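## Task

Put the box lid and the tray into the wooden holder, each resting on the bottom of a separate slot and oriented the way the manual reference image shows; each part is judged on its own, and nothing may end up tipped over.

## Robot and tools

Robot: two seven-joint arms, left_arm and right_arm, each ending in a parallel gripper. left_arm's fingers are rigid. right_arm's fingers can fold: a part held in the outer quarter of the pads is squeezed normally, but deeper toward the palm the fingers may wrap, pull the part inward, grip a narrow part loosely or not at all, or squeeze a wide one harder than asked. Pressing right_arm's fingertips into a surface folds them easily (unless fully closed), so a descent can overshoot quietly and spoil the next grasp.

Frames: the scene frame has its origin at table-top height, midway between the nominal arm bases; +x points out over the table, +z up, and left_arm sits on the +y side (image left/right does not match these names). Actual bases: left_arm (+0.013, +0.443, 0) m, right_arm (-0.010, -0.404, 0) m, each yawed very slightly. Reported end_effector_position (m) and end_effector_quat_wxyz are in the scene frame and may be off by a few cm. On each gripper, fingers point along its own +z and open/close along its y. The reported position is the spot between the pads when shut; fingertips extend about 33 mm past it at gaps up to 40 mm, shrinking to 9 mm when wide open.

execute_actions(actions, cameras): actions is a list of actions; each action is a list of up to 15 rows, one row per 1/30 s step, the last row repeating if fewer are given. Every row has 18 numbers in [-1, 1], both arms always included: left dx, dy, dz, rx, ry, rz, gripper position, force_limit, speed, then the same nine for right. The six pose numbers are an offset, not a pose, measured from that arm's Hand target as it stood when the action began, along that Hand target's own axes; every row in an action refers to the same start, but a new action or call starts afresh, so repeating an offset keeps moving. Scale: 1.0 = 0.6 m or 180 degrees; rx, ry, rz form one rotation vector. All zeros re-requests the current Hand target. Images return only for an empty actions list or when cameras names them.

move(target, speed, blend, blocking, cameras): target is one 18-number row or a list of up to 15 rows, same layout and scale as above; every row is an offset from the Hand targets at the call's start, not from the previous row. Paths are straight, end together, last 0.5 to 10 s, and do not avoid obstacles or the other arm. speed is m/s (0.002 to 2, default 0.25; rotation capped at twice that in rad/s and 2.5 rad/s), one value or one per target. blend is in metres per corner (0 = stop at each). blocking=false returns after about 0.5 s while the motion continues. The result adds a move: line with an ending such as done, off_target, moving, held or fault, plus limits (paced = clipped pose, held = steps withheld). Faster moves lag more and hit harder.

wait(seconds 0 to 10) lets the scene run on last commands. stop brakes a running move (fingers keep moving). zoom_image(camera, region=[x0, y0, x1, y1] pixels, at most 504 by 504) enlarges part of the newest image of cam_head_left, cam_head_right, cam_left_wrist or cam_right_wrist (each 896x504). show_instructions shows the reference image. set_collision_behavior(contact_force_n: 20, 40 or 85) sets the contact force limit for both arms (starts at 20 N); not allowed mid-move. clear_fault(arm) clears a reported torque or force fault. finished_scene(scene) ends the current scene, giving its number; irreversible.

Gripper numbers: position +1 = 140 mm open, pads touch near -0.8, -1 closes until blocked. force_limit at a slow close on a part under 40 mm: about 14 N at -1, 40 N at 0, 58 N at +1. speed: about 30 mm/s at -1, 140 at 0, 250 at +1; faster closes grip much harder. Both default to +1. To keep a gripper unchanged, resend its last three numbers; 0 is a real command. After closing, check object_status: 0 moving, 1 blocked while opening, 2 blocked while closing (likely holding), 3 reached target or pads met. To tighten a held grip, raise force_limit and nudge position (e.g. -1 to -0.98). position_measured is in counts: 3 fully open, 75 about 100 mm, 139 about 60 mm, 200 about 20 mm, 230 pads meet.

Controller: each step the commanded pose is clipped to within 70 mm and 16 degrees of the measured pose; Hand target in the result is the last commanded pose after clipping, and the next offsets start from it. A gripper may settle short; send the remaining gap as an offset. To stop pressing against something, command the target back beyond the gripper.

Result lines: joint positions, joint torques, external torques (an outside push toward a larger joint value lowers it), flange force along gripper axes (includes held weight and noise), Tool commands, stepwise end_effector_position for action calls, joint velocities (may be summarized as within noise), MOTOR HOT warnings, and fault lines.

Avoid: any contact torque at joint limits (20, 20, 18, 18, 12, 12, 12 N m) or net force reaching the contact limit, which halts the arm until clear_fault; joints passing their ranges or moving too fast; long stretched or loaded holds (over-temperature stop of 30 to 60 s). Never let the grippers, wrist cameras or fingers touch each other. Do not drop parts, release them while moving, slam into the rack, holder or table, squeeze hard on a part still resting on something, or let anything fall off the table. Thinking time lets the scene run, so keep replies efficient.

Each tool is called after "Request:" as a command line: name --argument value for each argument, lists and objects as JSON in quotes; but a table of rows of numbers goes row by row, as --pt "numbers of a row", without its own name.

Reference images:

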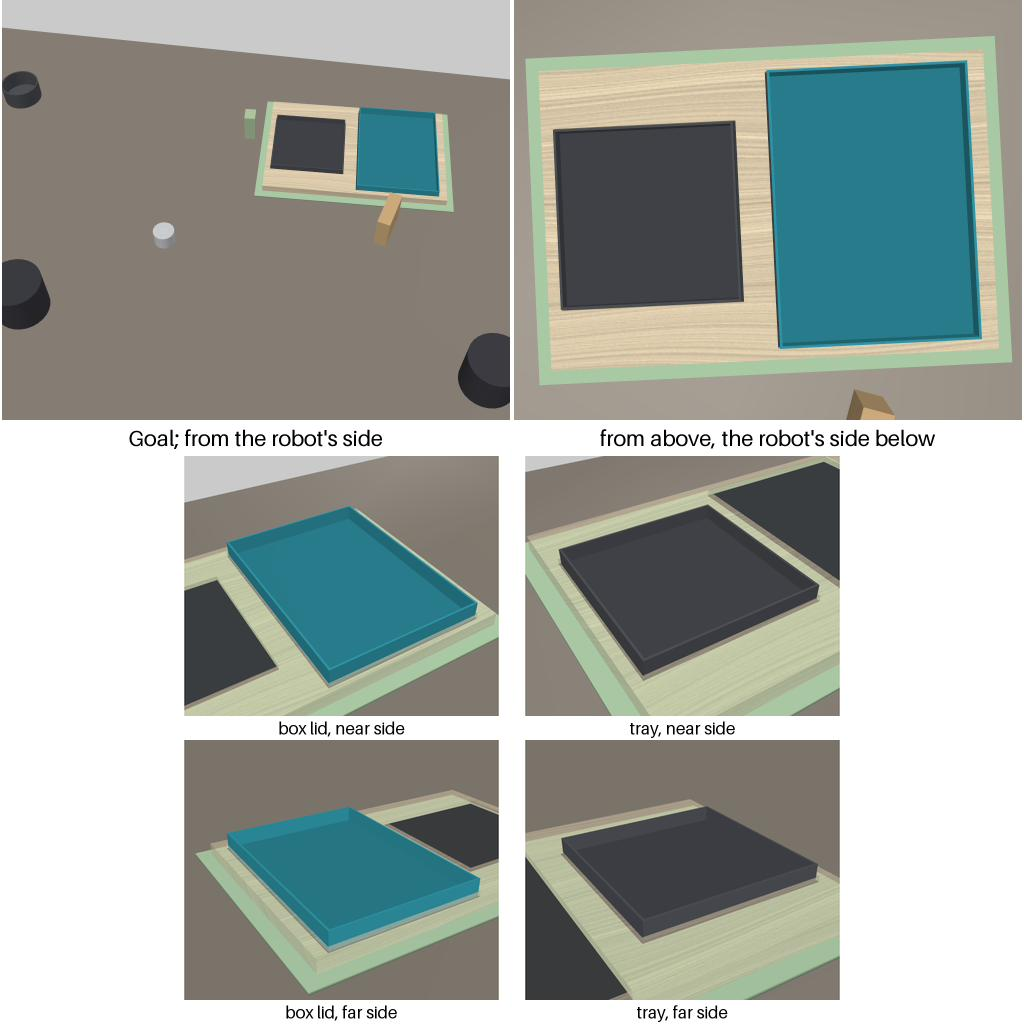

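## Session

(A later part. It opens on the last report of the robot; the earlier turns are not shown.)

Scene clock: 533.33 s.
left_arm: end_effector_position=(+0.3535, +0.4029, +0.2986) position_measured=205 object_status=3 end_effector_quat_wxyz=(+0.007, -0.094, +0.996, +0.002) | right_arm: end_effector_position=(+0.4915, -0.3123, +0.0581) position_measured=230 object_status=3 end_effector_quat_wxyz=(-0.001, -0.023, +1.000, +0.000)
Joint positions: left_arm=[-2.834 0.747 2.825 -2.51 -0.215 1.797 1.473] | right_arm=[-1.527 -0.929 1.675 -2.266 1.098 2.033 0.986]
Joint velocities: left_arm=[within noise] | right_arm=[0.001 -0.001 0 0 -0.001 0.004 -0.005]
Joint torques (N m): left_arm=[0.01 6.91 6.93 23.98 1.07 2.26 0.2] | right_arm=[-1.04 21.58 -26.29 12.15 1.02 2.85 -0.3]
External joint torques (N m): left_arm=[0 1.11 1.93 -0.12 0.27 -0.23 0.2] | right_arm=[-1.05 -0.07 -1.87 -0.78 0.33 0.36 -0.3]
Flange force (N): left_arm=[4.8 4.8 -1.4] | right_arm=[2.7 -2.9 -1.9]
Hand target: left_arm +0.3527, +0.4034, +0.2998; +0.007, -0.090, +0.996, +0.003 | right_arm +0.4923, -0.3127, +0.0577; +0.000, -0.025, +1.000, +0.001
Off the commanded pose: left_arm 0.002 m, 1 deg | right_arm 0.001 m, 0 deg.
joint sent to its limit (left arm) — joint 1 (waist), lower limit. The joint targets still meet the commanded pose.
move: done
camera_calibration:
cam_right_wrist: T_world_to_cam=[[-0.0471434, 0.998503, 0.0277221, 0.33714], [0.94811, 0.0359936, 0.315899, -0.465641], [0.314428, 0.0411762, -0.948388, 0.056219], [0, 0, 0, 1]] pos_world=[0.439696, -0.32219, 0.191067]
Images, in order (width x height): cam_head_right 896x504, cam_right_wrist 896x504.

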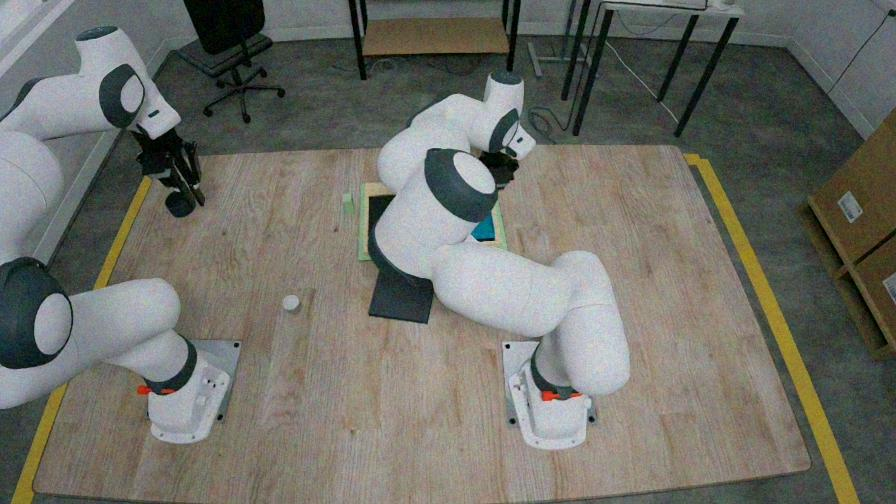

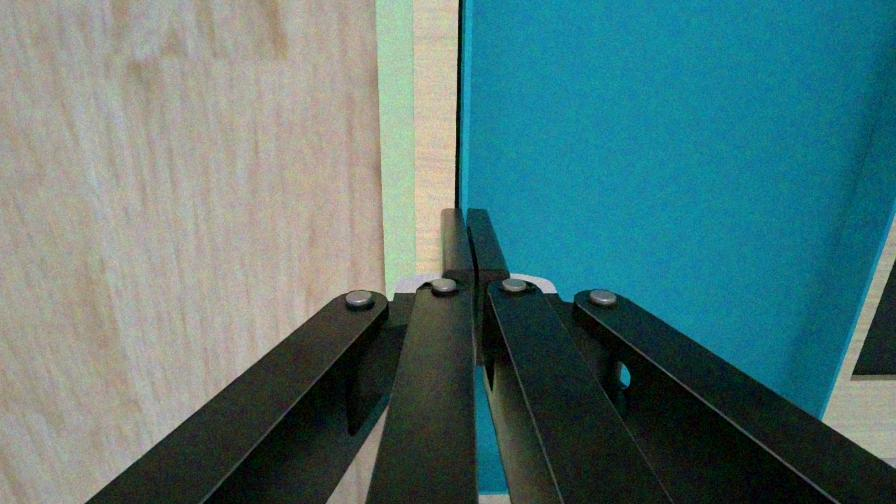

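Request:
move --target '[0,0,0,0,0,0,-0.6,0,-1,0,0,0.02,0,0,0,-0.98,0.3,-1]' --speed 0.03 --cameras '["cam_right_wrist","cam_head_right","cam_head_left"]'

Request:
zoom_image --camera "cam_right_wrist" --region '[400, 0, 520, 240]'

Request:
zoom_image --camera "cam_head_right" --region '[470, 205, 510, 255]'

Scene clock: 539.83 s.
left_arm: end_effector_position=(+0.3535, +0.4029, +0.2986) position_measured=205 object_status=3 end_effector_quat_wxyz=(+0.007, -0.094, +0.996, +0.002) | right_arm: end_effector_position=(+0.4983, -0.3137, +0.0533) position_measured=230 object_status=3 end_effector_quat_wxyz=(+0.008, -0.022, +1.000, +0.000)
Joint positions: left_arm=[-2.834 0.747 2.825 -2.51 -0.215 1.797 1.473] | right_arm=[-1.542 -0.928 1.695 -2.263 1.115 2.061 0.978]
Joint velocities: left_arm=[within noise] | right_arm=[0 0.002 0.002 -0.001 -0.001 0.004 -0.001]
Joint torques (N m): left_arm=[0.02 6.99 6.93 24.01 1.07 2.26 0.1] | right_arm=[-2 19.92 -17.51 8.55 1.18 2.17 -0.25]
External joint torques (N m): left_arm=[0 1.15 1.9 -0.11 0.27 -0.23 0.1] | right_arm=[-2.03 -2.1 6.87 -4.3 0.48 -0.35 -0.25]
Flange force (N): left_arm=[4.9 4.6 -1.4] | right_arm=[-4.4 -3.9 23.2]
Hand target: left_arm +0.3527, +0.4034, +0.2998; +0.007, -0.090, +0.996, +0.003 | right_arm +0.4923, -0.3127, +0.0457; +0.000, -0.025, +1.000, +0.001
Off the commanded pose: left_arm 0.002 m, 1 deg | right_arm 0.010 m, 1 deg.
joint sent to its limit (left arm) — joint 1 (waist), lower limit. The joint targets still meet the commanded pose.
move: off_target (right_arm)
camera_calibration:
cam_right_wrist: T_world_to_cam=[[-0.0472121, 0.998522, 0.0269392, 0.339088], [0.942487, 0.0355964, 0.332341, -0.468628], [0.330891, 0.0410804, -0.942774, 0.0410254], [0, 0, 0, 1]] pos_world=[0.44411, -0.323591, 0.185288]
Images, in order (width x height): cam_head_left 896x504, cam_head_right 896x504, cam_right_wrist 896x504.

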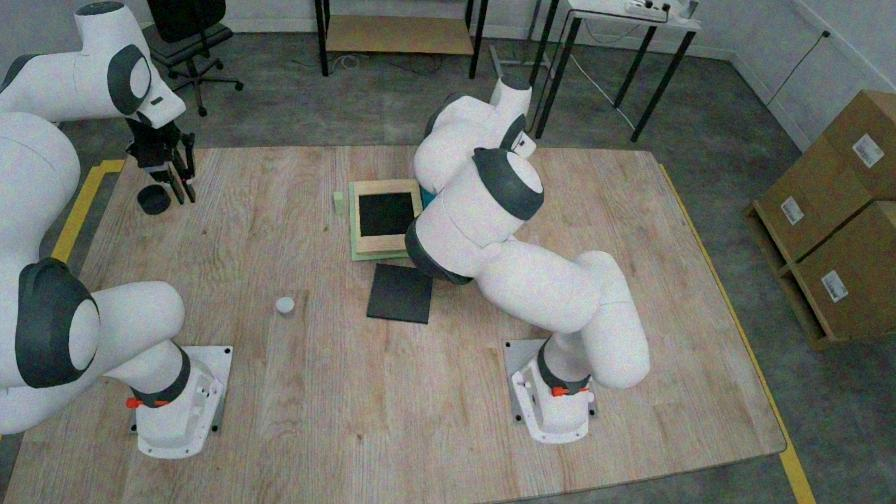

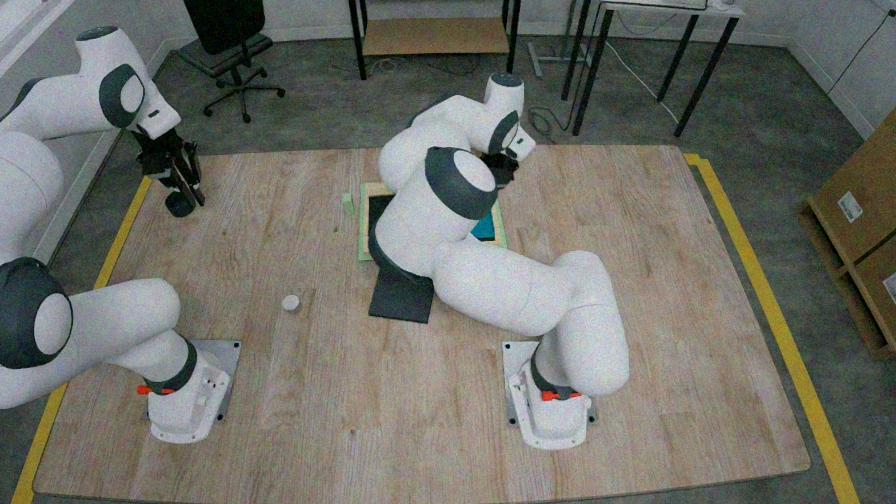

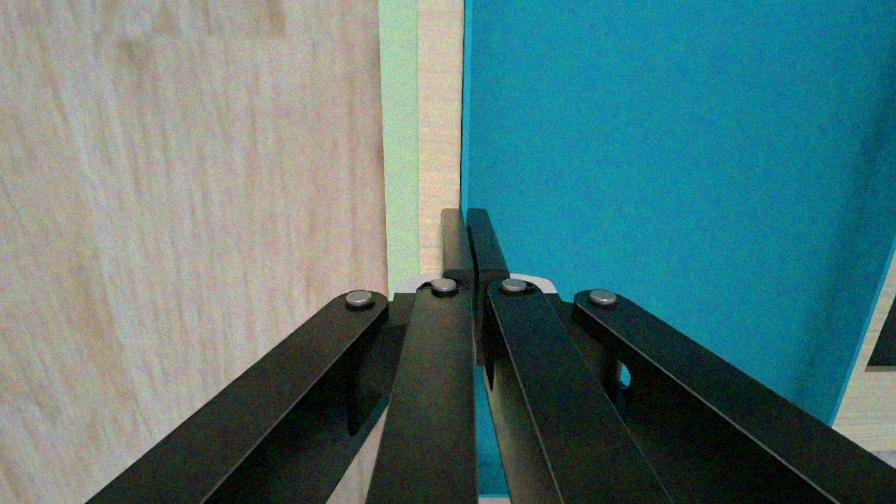

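Scaled by 2.100 from the camera's 896x504 image, which has a finer 1280x720 frame.

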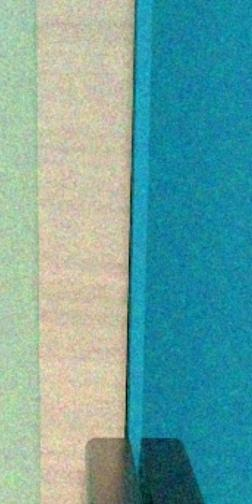

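Scaled by 10.080 from the camera's 896x504 image, which has a finer 1280x720 frame.

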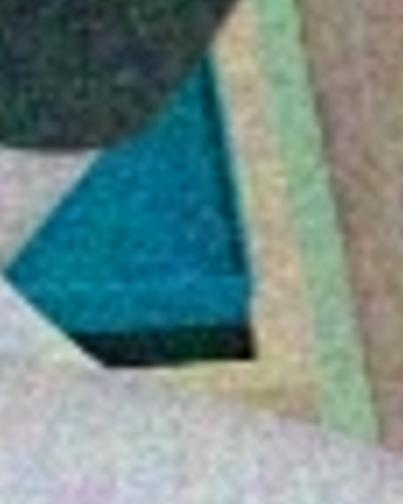

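Request:
move --pt "0 0 0 0 0 0 -0.6 0 -1 -0.0017 0 -0.0238 0 0 0 -0.98 0.3 -1" --pt "0 0 0 0 0 0 -0.6 0 -1 -0.0017 0 -0.0097 0 0 0 -0.98 0.3 -1" --pt "0 0 0 0 0 0 -0.6 0 -1 0.0092 0 -0.0097 0 0 0 -0.98 0.3 -1" --speed '[0.05,0.03,0.008]' --cameras '["cam_right_wrist","cam_head_right"]'

Request:
zoom_image --camera "cam_head_right" --region '[470, 205, 510, 255]'

Scene clock: 559.73 s.
left_arm: end_effector_position=(+0.3535, +0.4029, +0.2986) position_measured=205 object_status=3 end_effector_quat_wxyz=(+0.007, -0.094, +0.996, +0.002) | right_arm: end_effector_position=(+0.4902, -0.3136, +0.0538) position_measured=230 object_status=3 end_effector_quat_wxyz=(+0.004, -0.024, +1.000, -0.001)
Joint positions: left_arm=[-2.834 0.747 2.825 -2.51 -0.215 1.797 1.473] | right_arm=[-1.521 -0.919 1.685 -2.283 1.106 2.062 0.979]
Joint velocities: left_arm=[within noise] | right_arm=[0.002 0.003 0.001 -0.002 0 0.004 0]
Joint torques (N m): left_arm=[0.08 7.05 6.91 24.05 1.08 2.27 0.21] | right_arm=[0.19 21.41 -23.98 9.55 0.36 1.92 -0.12]
External joint torques (N m): left_arm=[0.07 1.1 1.88 -0.17 0.28 -0.23 0.21] | right_arm=[0.37 0.05 0.19 -3.25 -0.32 -0.6 -0.12]
Flange force (N): left_arm=[4.8 4.8 -1.3] | right_arm=[11.4 -1.0 -1.2]
Hand target: left_arm +0.3527, +0.4034, +0.2998; +0.007, -0.090, +0.996, +0.003 | right_arm +0.4868, -0.3130, +0.0516; +0.000, -0.025, +1.000, +0.001
Off the commanded pose: left_arm 0.002 m, 1 deg | right_arm 0.004 m, 0 deg.
joint sent to its limit (left arm) — joint 1 (waist), lower limit. The joint targets still meet the commanded pose.
move: off_target (right_arm)
camera_calibration:
cam_right_wrist: T_world_to_cam=[[-0.0501013, 0.998417, 0.0255483, 0.340019], [0.944822, 0.0390893, 0.325243, -0.460893], [0.323729, 0.0404337, -0.945285, 0.0475633], [0, 0, 0, 1]] pos_world=[0.4371, -0.323388, 0.186176]
Images, in order (width x height): cam_head_right 896x504, cam_right_wrist 896x504.

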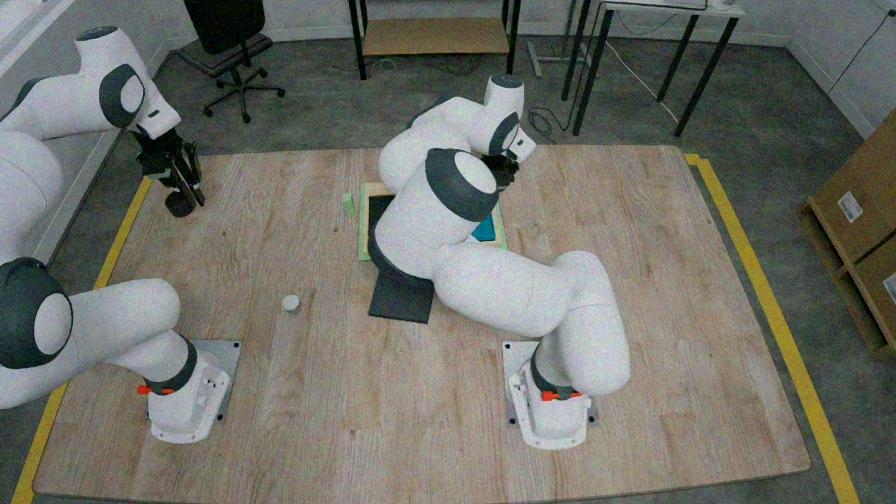

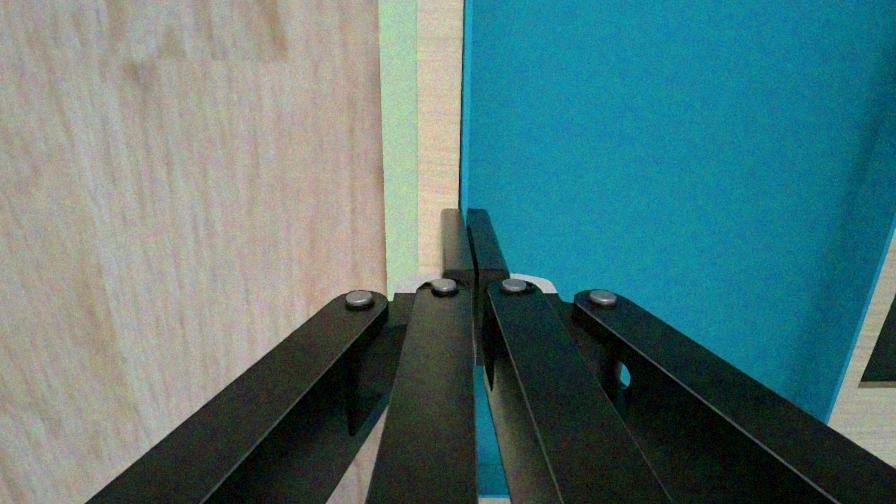

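Scaled by 10.080 from the camera's 896x504 image, which has a finer 1280x720 frame.

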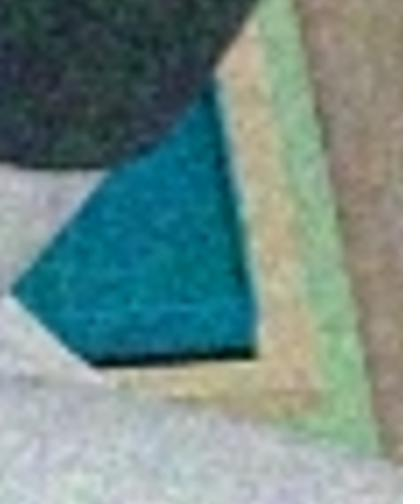

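Request:
move --pt "0 0 0 0 0 0 -0.6 0 -1 -0.0042 0 0 0 0 0 -0.98 0.3 -1" --pt "0 0 0 0 0 0 -0.6 0 -1 -0.0042 0 0.0083 0 0 0 -0.98 0.3 -1" --speed '[0.02,0.02]' --cameras '["cam_right_wrist","cam_head_right"]'

Request:
zoom_image --camera "cam_head_right" --region '[470, 205, 510, 255]'

Request:
zoom_image --camera "cam_right_wrist" --region '[400, 0, 520, 240]'

Scene clock: 571.97 s.
left_arm: end_effector_position=(+0.3535, +0.4029, +0.2986) position_measured=205 object_status=3 end_effector_quat_wxyz=(+0.007, -0.094, +0.996, +0.002) | right_arm: end_effector_position=(+0.4945, -0.3138, +0.0534) position_measured=230 object_status=3 end_effector_quat_wxyz=(+0.007, -0.023, +1.000, +0.000)
Joint positions: left_arm=[-2.834 0.747 2.825 -2.51 -0.215 1.797 1.473] | right_arm=[-1.533 -0.918 1.692 -2.275 1.109 2.067 0.979]
Joint torques (N m): left_arm=[0.12 6.85 7 24.03 1.07 2.28 0.12] | right_arm=[-1.86 19.66 -18.58 9.03 1.2 2.35 -0.21]
External joint torques (N m): left_arm=[0.11 0.95 1.98 -0.12 0.27 -0.21 0.12] | right_arm=[-1.91 -2 5.53 -3.92 0.51 -0.17 -0.21]
Flange force (N): left_arm=[4.2 4.7 -1.4] | right_arm=[-3.3 -3.7 20.0]
Hand target: left_arm +0.3527, +0.4034, +0.2998; +0.007, -0.090, +0.996, +0.003 | right_arm +0.4893, -0.3129, +0.0466; +0.000, -0.025, +1.000, +0.001
Off the commanded pose: left_arm 0.002 m, 1 deg | right_arm 0.009 m, 1 deg.
joint sent to its limit (left arm) — joint 1 (waist), lower limit. The joint targets still meet the commanded pose.
move: off_target (right_arm)
camera_calibration:
cam_right_wrist: T_world_to_cam=[[-0.0482301, 0.998469, 0.0270727, 0.339523], [0.94314, 0.0365997, 0.330375, -0.464983], [0.328878, 0.0414674, -0.943462, 0.0435187], [0, 0, 0, 1]] pos_world=[0.440607, -0.323789, 0.185485]
Images, in order (width x height): cam_head_right 896x504, cam_right_wrist 896x504.

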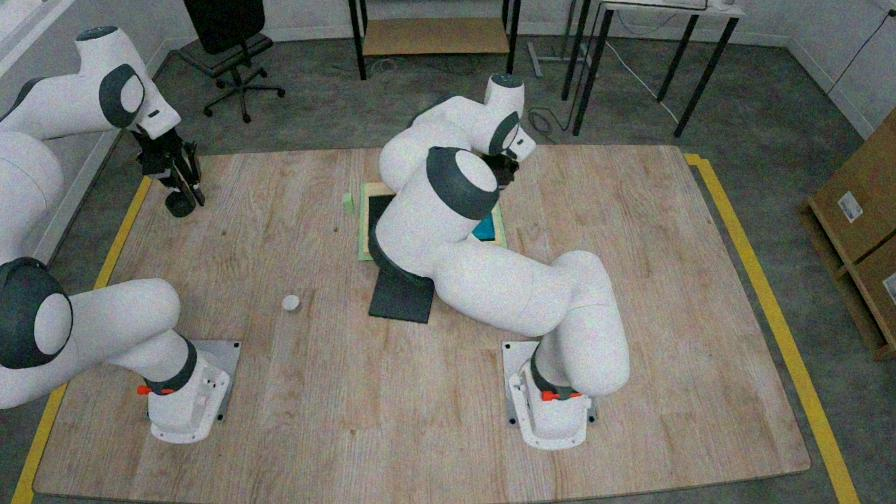

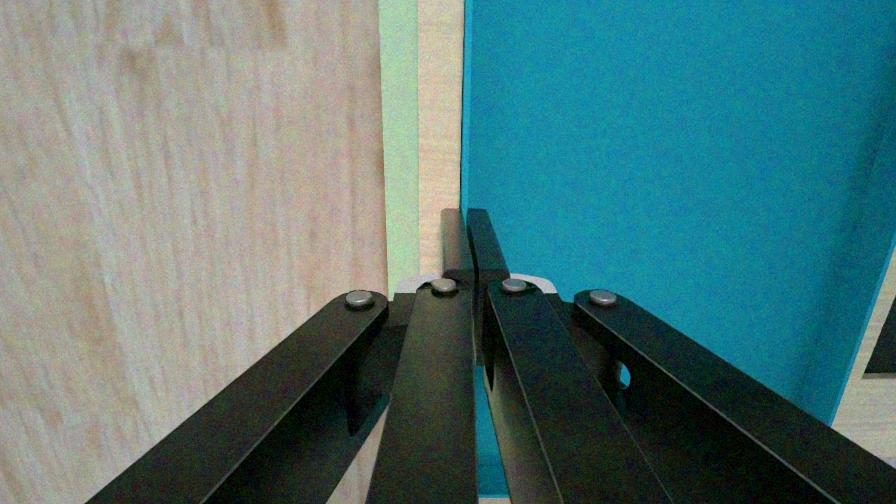

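Scaled by 10.080 from the camera's 896x504 image, which has a finer 1280x720 frame.

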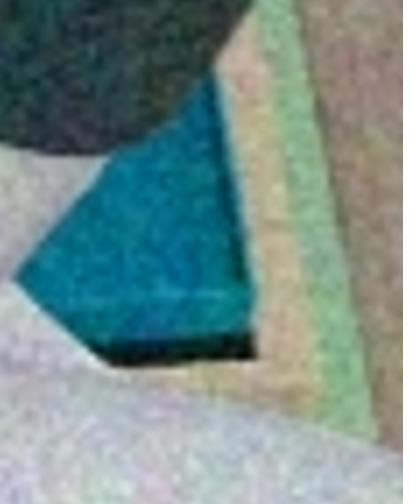

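Scaled by 2.100 from the camera's 896x504 image, which has a finer 1280x720 frame.

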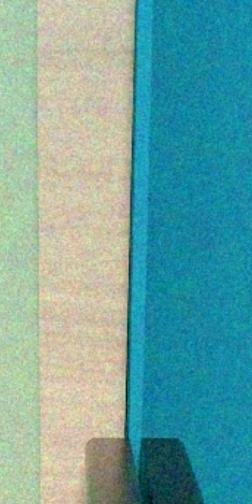

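Request:
move --pt "0 0 0 0 0 0 -0.6 0 -1 0 0.0008 -0.012 0 0 0 -0.98 0.3 -1" --pt "0 0 0 0 0 0 -0.6 0 -1 0 0.0008 -0.012 0 0 0 -0.6 0.3 -1" --pt "0 0 0 0 0 0 -0.6 0 -1 0 0.0008 -0.08 0 0 0 -0.6 0.3 -1" --speed '[0.03,0.03,0.1]' --cameras '["cam_right_wrist","cam_head_right"]'

Request:
zoom_image --camera "cam_head_right" --region '[470, 205, 510, 255]'

Scene clock: 587.73 s.
left_arm: end_effector_position=(+0.3535, +0.4029, +0.2986) position_measured=205 object_status=3 end_effector_quat_wxyz=(+0.007, -0.094, +0.996, +0.002) | right_arm: end_effector_position=(+0.4901, -0.3127, +0.0942) position_measured=205 object_status=3 end_effector_quat_wxyz=(+0.002, -0.027, +1.000, +0.001)
Joint positions: left_arm=[-2.834 0.747 2.825 -2.51 -0.215 1.797 1.473] | right_arm=[-1.471 -0.902 1.58 -2.267 1.034 1.988 1.002]
Joint velocities: left_arm=[within noise] | right_arm=[0.001 -0.002 0 0 0 -0.004 0.004]
Joint torques (N m): left_arm=[0.07 6.91 6.96 24.04 1.08 2.28 0.17] | right_arm=[0.2 19.43 -26.38 13.89 0.42 2.34 0.36]
External joint torques (N m): left_arm=[0.07 0.98 1.95 -0.13 0.29 -0.22 0.17] | right_arm=[0.4 -0.18 -2.2 -0.23 -0.29 -0.17 0.36]
Flange force (N): left_arm=[4.3 4.8 -1.4] | right_arm=[6.4 0.9 -7.0]
Hand target: left_arm +0.3527, +0.4034, +0.2998; +0.007, -0.090, +0.996, +0.003 | right_arm +0.4893, -0.3124, +0.0946; +0.000, -0.025, +1.000, +0.001
Off the commanded pose: left_arm 0.002 m, 1 deg | right_arm 0.001 m, 0 deg.
joint sent to its limit (left arm) — joint 1 (waist), lower limit. The joint targets still meet the commanded pose.
move: done
camera_calibration:
cam_right_wrist: T_world_to_cam=[[-0.0569298, 0.997944, 0.0294458, 0.340946], [0.945822, 0.0444665, 0.321625, -0.472438], [0.319654, 0.0461606, -0.946409, 0.0896736], [0, 0, 0, 1]] pos_world=[0.437588, -0.323377, 0.226776]
Images, in order (width x height): cam_head_right 896x504, cam_right_wrist 896x504.

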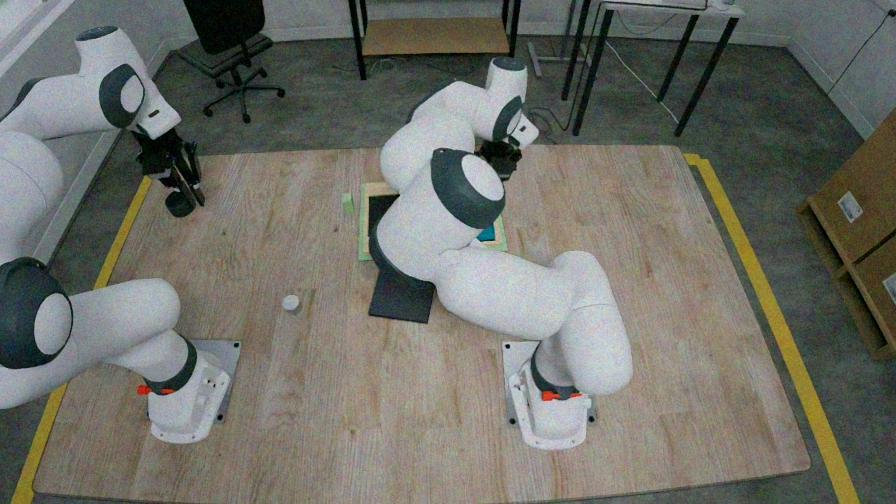

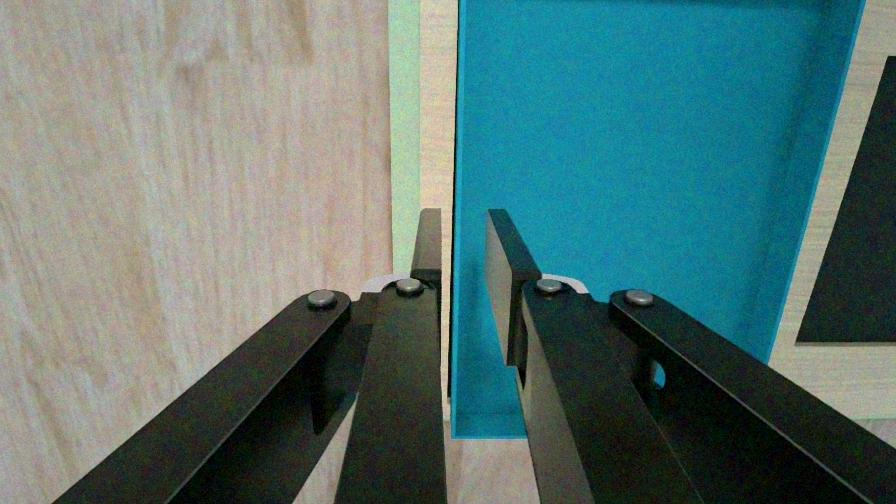

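Scaled by 10.080 from the camera's 896x504 image, which has a finer 1280x720 frame.

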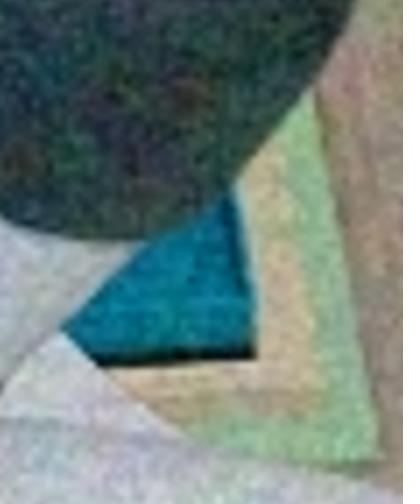

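Request:
move --pt "0 0 0 0 0 0 -0.6 0 -1 0 0 0.0687 0 0 0 -0.6 0.3 -1" --pt "0 0 0 0 0 0 -0.6 0 -1 0 0 0.0687 0 0 0 -1 0.3 -1" --pt "0 0 0 0 0 0 -0.6 0 -1 0.0 0 0.0467 0 0 0 -1 0.3 -1" --pt "0 0 0 0 0 0 -0.6 0 -1 0.0183 0 0.0467 0 0 0 -1 0.3 -1" --pt "0 0 0 0 0 0 -0.6 0 -1 0.0183 0 0.0685 0 0 0 -1 0.3 -1" --speed '[0.08,0.05,0.04,0.05,0.03]' --cameras '["cam_right_wrist","cam_head_right"]'

Request:
zoom_image --camera "cam_head_right" --region '[470, 205, 510, 255]'

Request:
zoom_image --camera "cam_right_wrist" --region '[400, 0, 520, 240]'

Scene clock: 606.30 s.
left_arm: end_effector_position=(+0.3535, +0.4029, +0.2986) position_measured=205 object_status=3 end_effector_quat_wxyz=(+0.007, -0.094, +0.996, +0.002) | right_arm: end_effector_position=(+0.4779, -0.3124, +0.0540) position_measured=230 object_status=3 end_effector_quat_wxyz=(-0.001, -0.022, +1.000, +0.000)
Joint positions: left_arm=[-2.834 0.747 2.825 -2.51 -0.215 1.797 1.473] | right_arm=[-1.487 -0.912 1.667 -2.314 1.101 2.059 0.983]
Joint velocities: left_arm=[within noise] | right_arm=[-0.001 0 0.002 0 0 0.005 -0.002]
Joint torques (N m): left_arm=[-0.01 6.94 7.01 24 1.08 2.28 0.14] | right_arm=[-1.04 20.24 -25.56 11.91 0.91 2.78 -0.34]
External joint torques (N m): left_arm=[-0.02 0.94 1.96 -0.25 0.28 -0.23 0.14] | right_arm=[-1.04 -0.18 -1.74 -1.06 0.22 0.28 -0.34]
Flange force (N): left_arm=[4.6 4.8 -1.1] | right_arm=[3.3 -3.2 -1.8]
Hand target: left_arm +0.3527, +0.4034, +0.2998; +0.007, -0.090, +0.996, +0.003 | right_arm +0.4783, -0.3129, +0.0535; +0.000, -0.025, +1.000, +0.001
Off the commanded pose: left_arm 0.002 m, 1 deg | right_arm 0.001 m, 0 deg.
joint sent to its limit (left arm) — joint 1 (waist), lower limit. The joint targets still meet the commanded pose.
move: done
camera_calibration:
cam_right_wrist: T_world_to_cam=[[-0.0463461, 0.998531, 0.028077, 0.336309], [0.947918, 0.0350954, 0.316575, -0.451562], [0.315124, 0.0412867, -0.948152, 0.0562751], [0, 0, 0, 1]] pos_world=[0.425897, -0.322291, 0.186868]
Images, in order (width x height): cam_head_right 896x504, cam_right_wrist 896x504.

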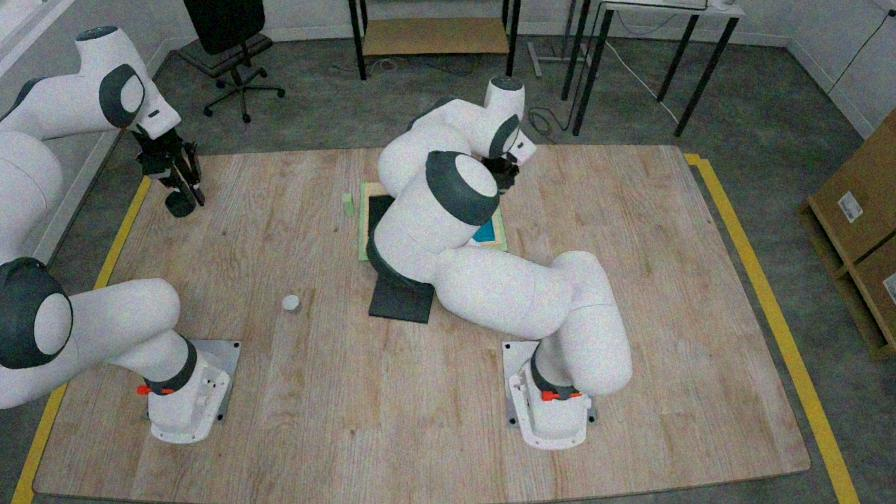

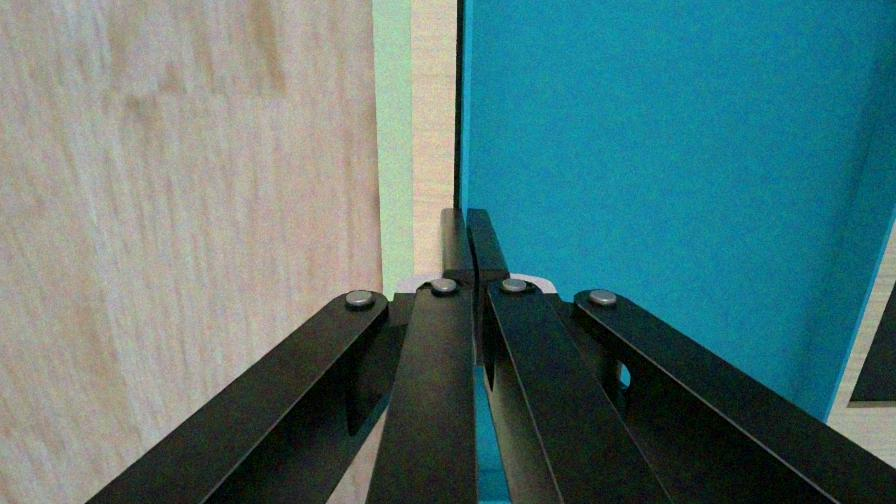

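Scaled by 10.080 from the camera's 896x504 image, which has a finer 1280x720 frame.

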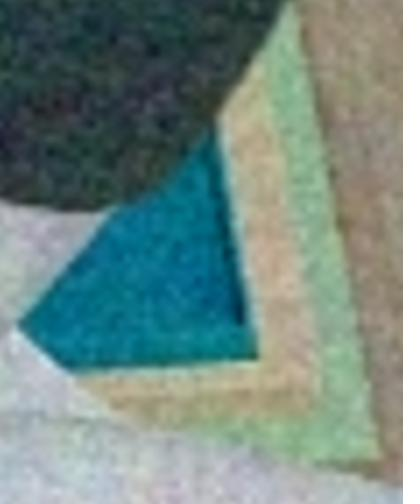

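Scaled by 2.100 from the camera's 896x504 image, which has a finer 1280x720 frame.

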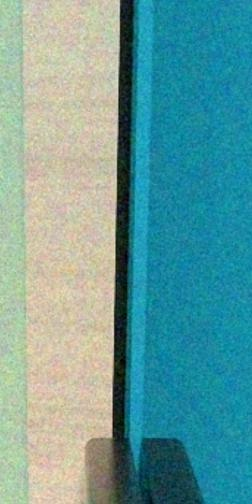

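Request:
move --pt "0 0 0 0 0 0 -0.6 0 -1 -0.005 0 0 0 0 0 -1 0.3 -1" --pt "0 0 0 0 0 0 -0.6 0 -1 -0.005 0 0.0083 0 0 0 -1 0.3 -1" --speed '[0.03,0.02]' --cameras '["cam_right_wrist","cam_head_right"]'

Request:
zoom_image --camera "cam_head_right" --region '[470, 205, 510, 255]'

Request:
zoom_image --camera "cam_right_wrist" --region '[400, 0, 520, 240]'

Scene clock: 612.37 s.
left_arm: end_effector_position=(+0.3535, +0.4029, +0.2986) position_measured=205 object_status=3 end_effector_quat_wxyz=(+0.007, -0.094, +0.996, +0.002) | right_arm: end_effector_position=(+0.4812, -0.3131, +0.0509) position_measured=230 object_status=3 end_effector_quat_wxyz=(+0.000, -0.022, +1.000, +0.001)
Joint positions: left_arm=[-2.834 0.747 2.825 -2.51 -0.215 1.797 1.473] | right_arm=[-1.504 -0.912 1.682 -2.305 1.105 2.065 0.981]
Joint torques (N m): left_arm=[-0.02 6.97 6.98 23.91 1.03 2.29 0.2] | right_arm=[-1.75 19.7 -22.07 11.55 1.54 3.25 -0.31]
External joint torques (N m): left_arm=[-0.06 1.13 1.94 -0.19 0.23 -0.2 0.2] | right_arm=[-1.67 -1.17 1.83 -1.29 0.86 0.76 -0.31]
Flange force (N): left_arm=[5.1 4.8 -1.2] | right_arm=[-4.2 -3.3 11.4]
Hand target: left_arm +0.3527, +0.4034, +0.2998; +0.007, -0.090, +0.996, +0.003 | right_arm +0.4813, -0.3128, +0.0485; +0.000, -0.025, +1.000, +0.001
Off the commanded pose: left_arm 0.002 m, 1 deg | right_arm 0.002 m, 0 deg.
joint sent to its limit (left arm) — joint 1 (waist), lower limit. The joint targets still meet the commanded pose.
move: done
camera_calibration:
cam_right_wrist: T_world_to_cam=[[-0.0463146, 0.998521, 0.0284849, 0.337251], [0.947681, 0.0349047, 0.317305, -0.453681], [0.315841, 0.0416904, -0.947896, 0.0521374], [0, 0, 0, 1]] pos_world=[0.429098, -0.323091, 0.183769]
Images, in order (width x height): cam_head_right 896x504, cam_right_wrist 896x504.

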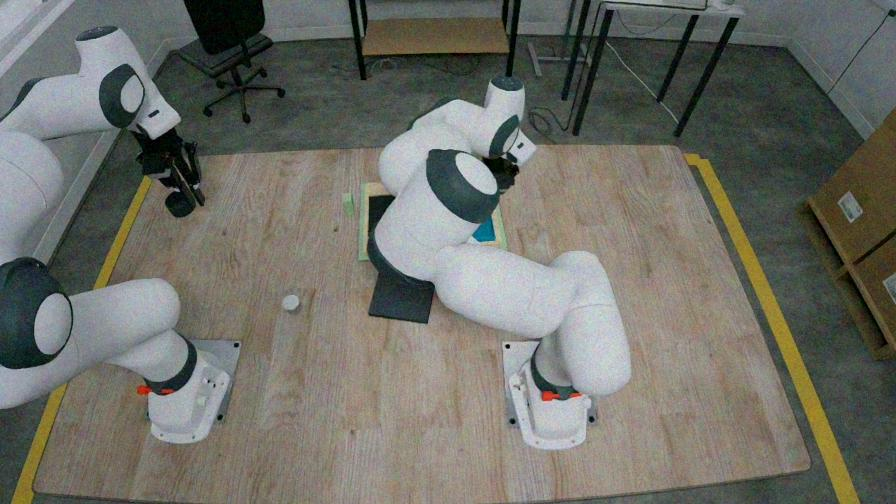

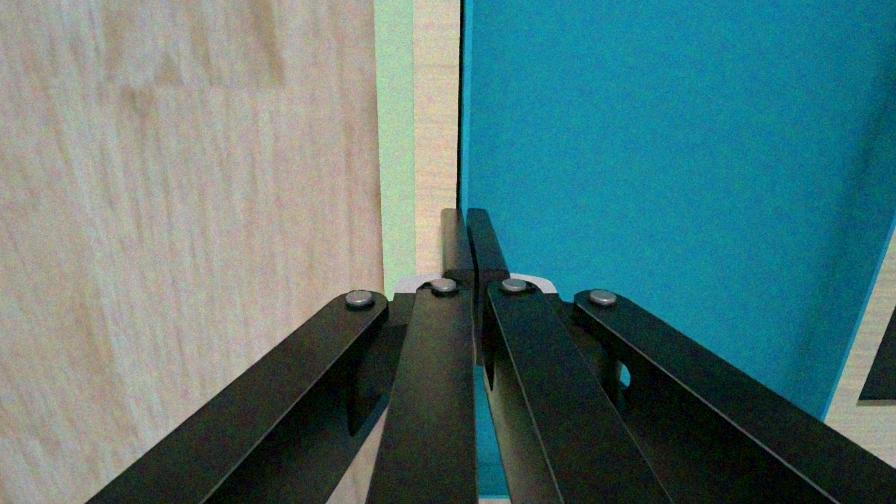

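Scaled by 10.080 from the camera's 896x504 image, which has a finer 1280x720 frame.

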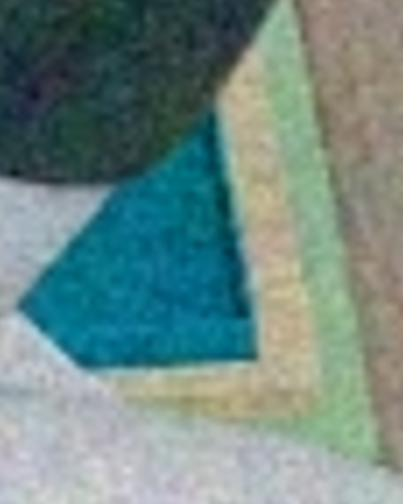

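Scaled by 2.100 from the camera's 896x504 image, which has a finer 1280x720 frame.

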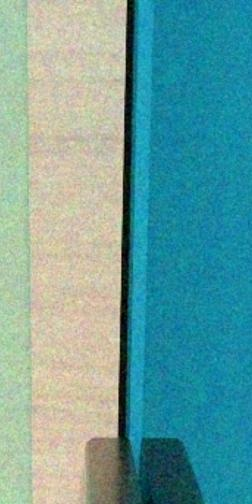

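Request:
move --pt "0 0 0 0 0 0 -0.6 0 -1 0 0 -0.0035 0 0 0 -1 0.3 -1" --pt "0 0 0 0 0 0 -0.6 0 -1 0 0 -0.0035 0 0 0 -0.6 0.3 -1" --pt "0 0 0 0 0 0 -0.6 0 -1 0 0 -0.09 0 0 0 -0.6 0.3 -1" --speed '[0.03,0.03,0.1]' --cameras '["cam_right_wrist","cam_head_right"]'

Request:
zoom_image --camera "cam_head_right" --region '[470, 205, 510, 255]'

Request:
zoom_image --camera "cam_right_wrist" --region '[400, 340, 560, 504]'

Scene clock: 620.37 s.
left_arm: end_effector_position=(+0.3535, +0.4029, +0.2986) position_measured=205 object_status=3 end_effector_quat_wxyz=(+0.007, -0.094, +0.996, +0.002) | right_arm: end_effector_position=(+0.4822, -0.3130, +0.1021) position_measured=205 object_status=3 end_effector_quat_wxyz=(+0.002, -0.027, +1.000, +0.001)
Joint positions: left_arm=[-2.834 0.747 2.825 -2.51 -0.215 1.797 1.473] | right_arm=[-1.432 -0.894 1.544 -2.289 1.018 1.98 1.006]
Joint velocities: left_arm=[within noise] | right_arm=[-0.001 0.001 -0.001 0 0 -0.003 0.005]
Joint torques (N m): left_arm=[0.05 6.9 6.94 24.03 1.07 2.27 0.2] | right_arm=[0.21 18.28 -26.02 14.2 0.45 2.34 0.29]
External joint torques (N m): left_arm=[0.04 1 1.92 -0.11 0.27 -0.22 0.2] | right_arm=[0.26 -0.06 -2.33 -0.22 -0.27 -0.15 0.29]
Flange force (N): left_arm=[4.4 4.8 -1.4] | right_arm=[6.5 0.4 -7.1]
Hand target: left_arm +0.3527, +0.4034, +0.2998; +0.007, -0.090, +0.996, +0.003 | right_arm +0.4813, -0.3128, +0.1025; +0.000, -0.025, +1.000, +0.001
Off the commanded pose: left_arm 0.002 m, 1 deg | right_arm 0.001 m, 0 deg.
joint sent to its limit (left arm) — joint 1 (waist), lower limit. The joint targets still meet the commanded pose.
move: done
camera_calibration:
cam_right_wrist: T_world_to_cam=[[-0.0569363, 0.997934, 0.0297666, 0.340581], [0.945853, 0.0443738, 0.321547, -0.467419], [0.319561, 0.0464625, -0.946426, 0.0998679], [0, 0, 0, 1]] pos_world=[0.429588, -0.323777, 0.234677]
Images, in order (width x height): cam_head_right 896x504, cam_right_wrist 896x504.

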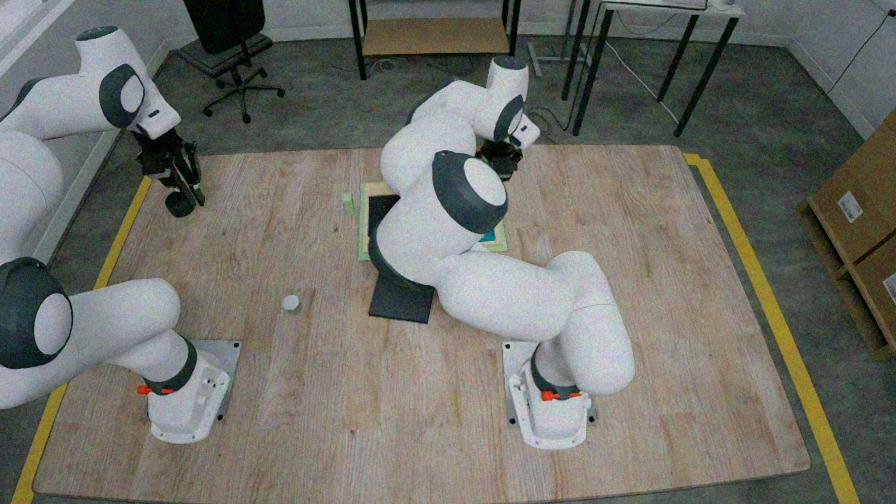

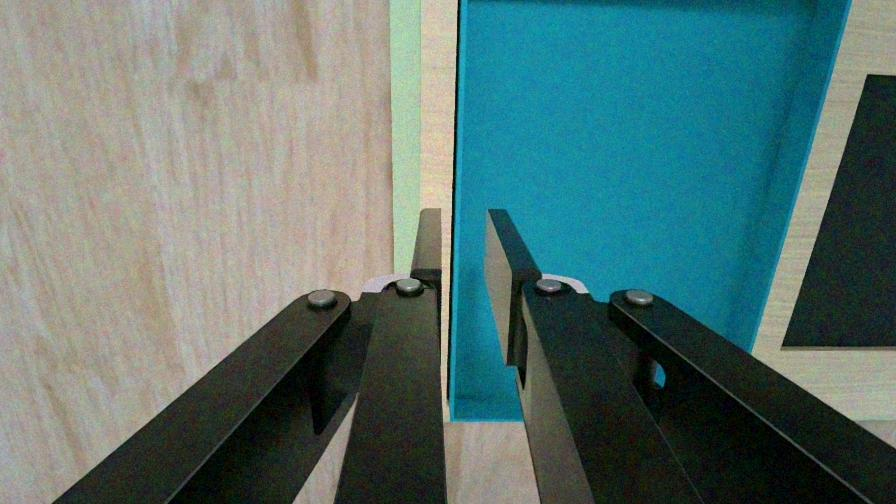

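Scaled by 10.080 from the camera's 896x504 image, which has a finer 1280x720 frame.

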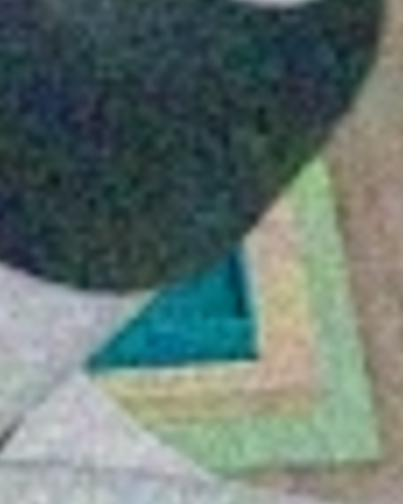

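Scaled by 3.073 from the camera's 896x504 image, which has a finer 1280x720 frame.

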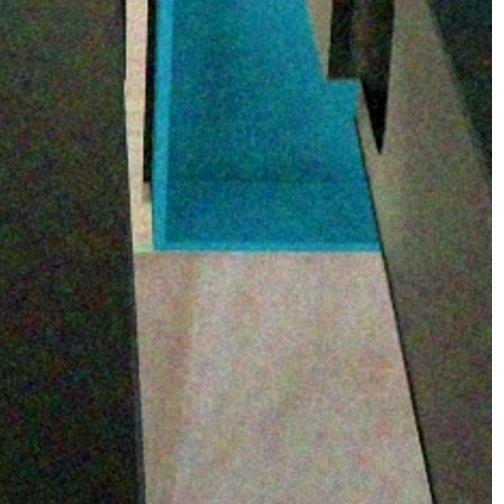

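Request:
move --pt "0 0 0 0 0 0 -0.6 0 -1 0 0 0.0845 0 0 0 -0.6 0.3 -1" --pt "0 0 0 0 0 0 -0.6 0 -1 0 0 0.0845 0 0 0 -1 0.3 -1" --pt "0 0 0 0 0 0 -0.6 0 -1 0.0 0 0.0785 0 0 0 -1 0.3 -1" --pt "0 0 0 0 0 0 -0.6 0 -1 0.0075 0 0.0785 0 0 0 -1 0.3 -1" --pt "0 0 0 0 0 0 -0.6 0 -1 0.0075 0 0.0917 0 0 0 -1 0.3 -1" --speed '[0.08,0.05,0.04,0.03,0.02]' --cameras '["cam_right_wrist","cam_head_right"]'

Request:
zoom_image --camera "cam_head_right" --region '[470, 205, 510, 255]'

Scene clock: 631.90 s.
left_arm: end_effector_position=(+0.3535, +0.4029, +0.2986) position_measured=205 object_status=3 end_effector_quat_wxyz=(+0.007, -0.094, +0.996, +0.002) | right_arm: end_effector_position=(+0.4800, -0.3137, +0.0521) position_measured=230 object_status=3 end_effector_quat_wxyz=(+0.004, -0.022, +1.000, +0.000)
Joint positions: left_arm=[-2.834 0.747 2.825 -2.51 -0.215 1.797 1.473] | right_arm=[-1.49 -0.909 1.674 -2.317 1.108 2.075 0.978]
Joint velocities: left_arm=[within noise] | right_arm=[-0.001 0.001 0.002 -0.002 0.001 0.003 -0.002]
Joint torques (N m): left_arm=[0.03 6.9 7 24.04 1.08 2.27 0.15] | right_arm=[-1.71 19.5 -20.08 10 1.22 2.57 -0.26]
External joint torques (N m): left_arm=[-0.04 1.07 1.93 -0.09 0.28 -0.22 0.15] | right_arm=[-1.58 -0.93 3.67 -2.82 0.54 0.05 -0.26]
Flange force (N): left_arm=[4.7 4.7 -1.5] | right_arm=[-2.5 -3.4 14.8]
Hand target: left_arm +0.3527, +0.4034, +0.2998; +0.007, -0.090, +0.996, +0.003 | right_arm +0.4768, -0.3130, +0.0475; +0.000, -0.025, +1.000, +0.001
Off the commanded pose: left_arm 0.002 m, 1 deg | right_arm 0.006 m, 1 deg.
joint sent to its limit (left arm) — joint 1 (waist), lower limit. The joint targets still meet the commanded pose.
move: off_target (right_arm)
camera_calibration:
cam_right_wrist: T_world_to_cam=[[-0.0468377, 0.998542, 0.0268251, 0.338161], [0.94498, 0.0355895, 0.325185, -0.451795], [0.323757, 0.0405801, -0.94527, 0.0493319], [0, 0, 0, 1]] pos_world=[0.426804, -0.323591, 0.184478]
Images, in order (width x height): cam_head_right 896x504, cam_right_wrist 896x504.

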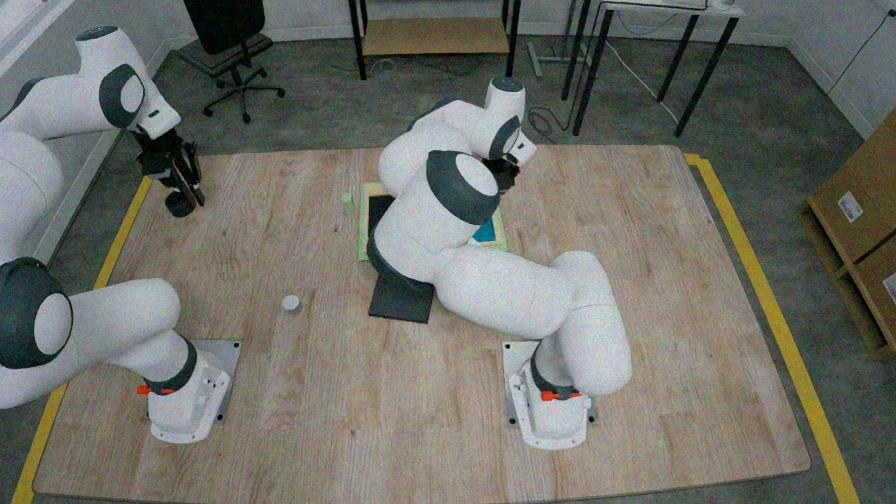

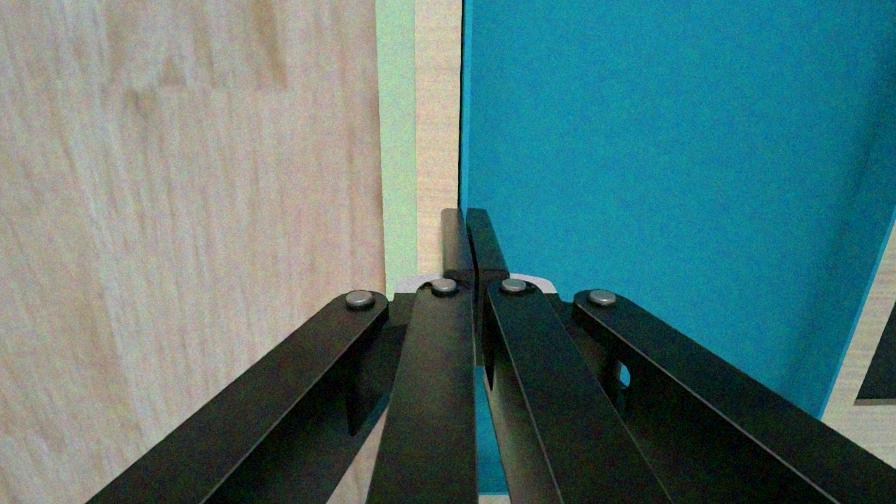

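Scaled by 10.080 from the camera's 896x504 image, which has a finer 1280x720 frame.

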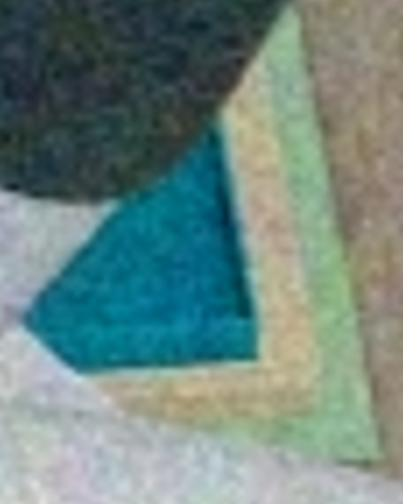

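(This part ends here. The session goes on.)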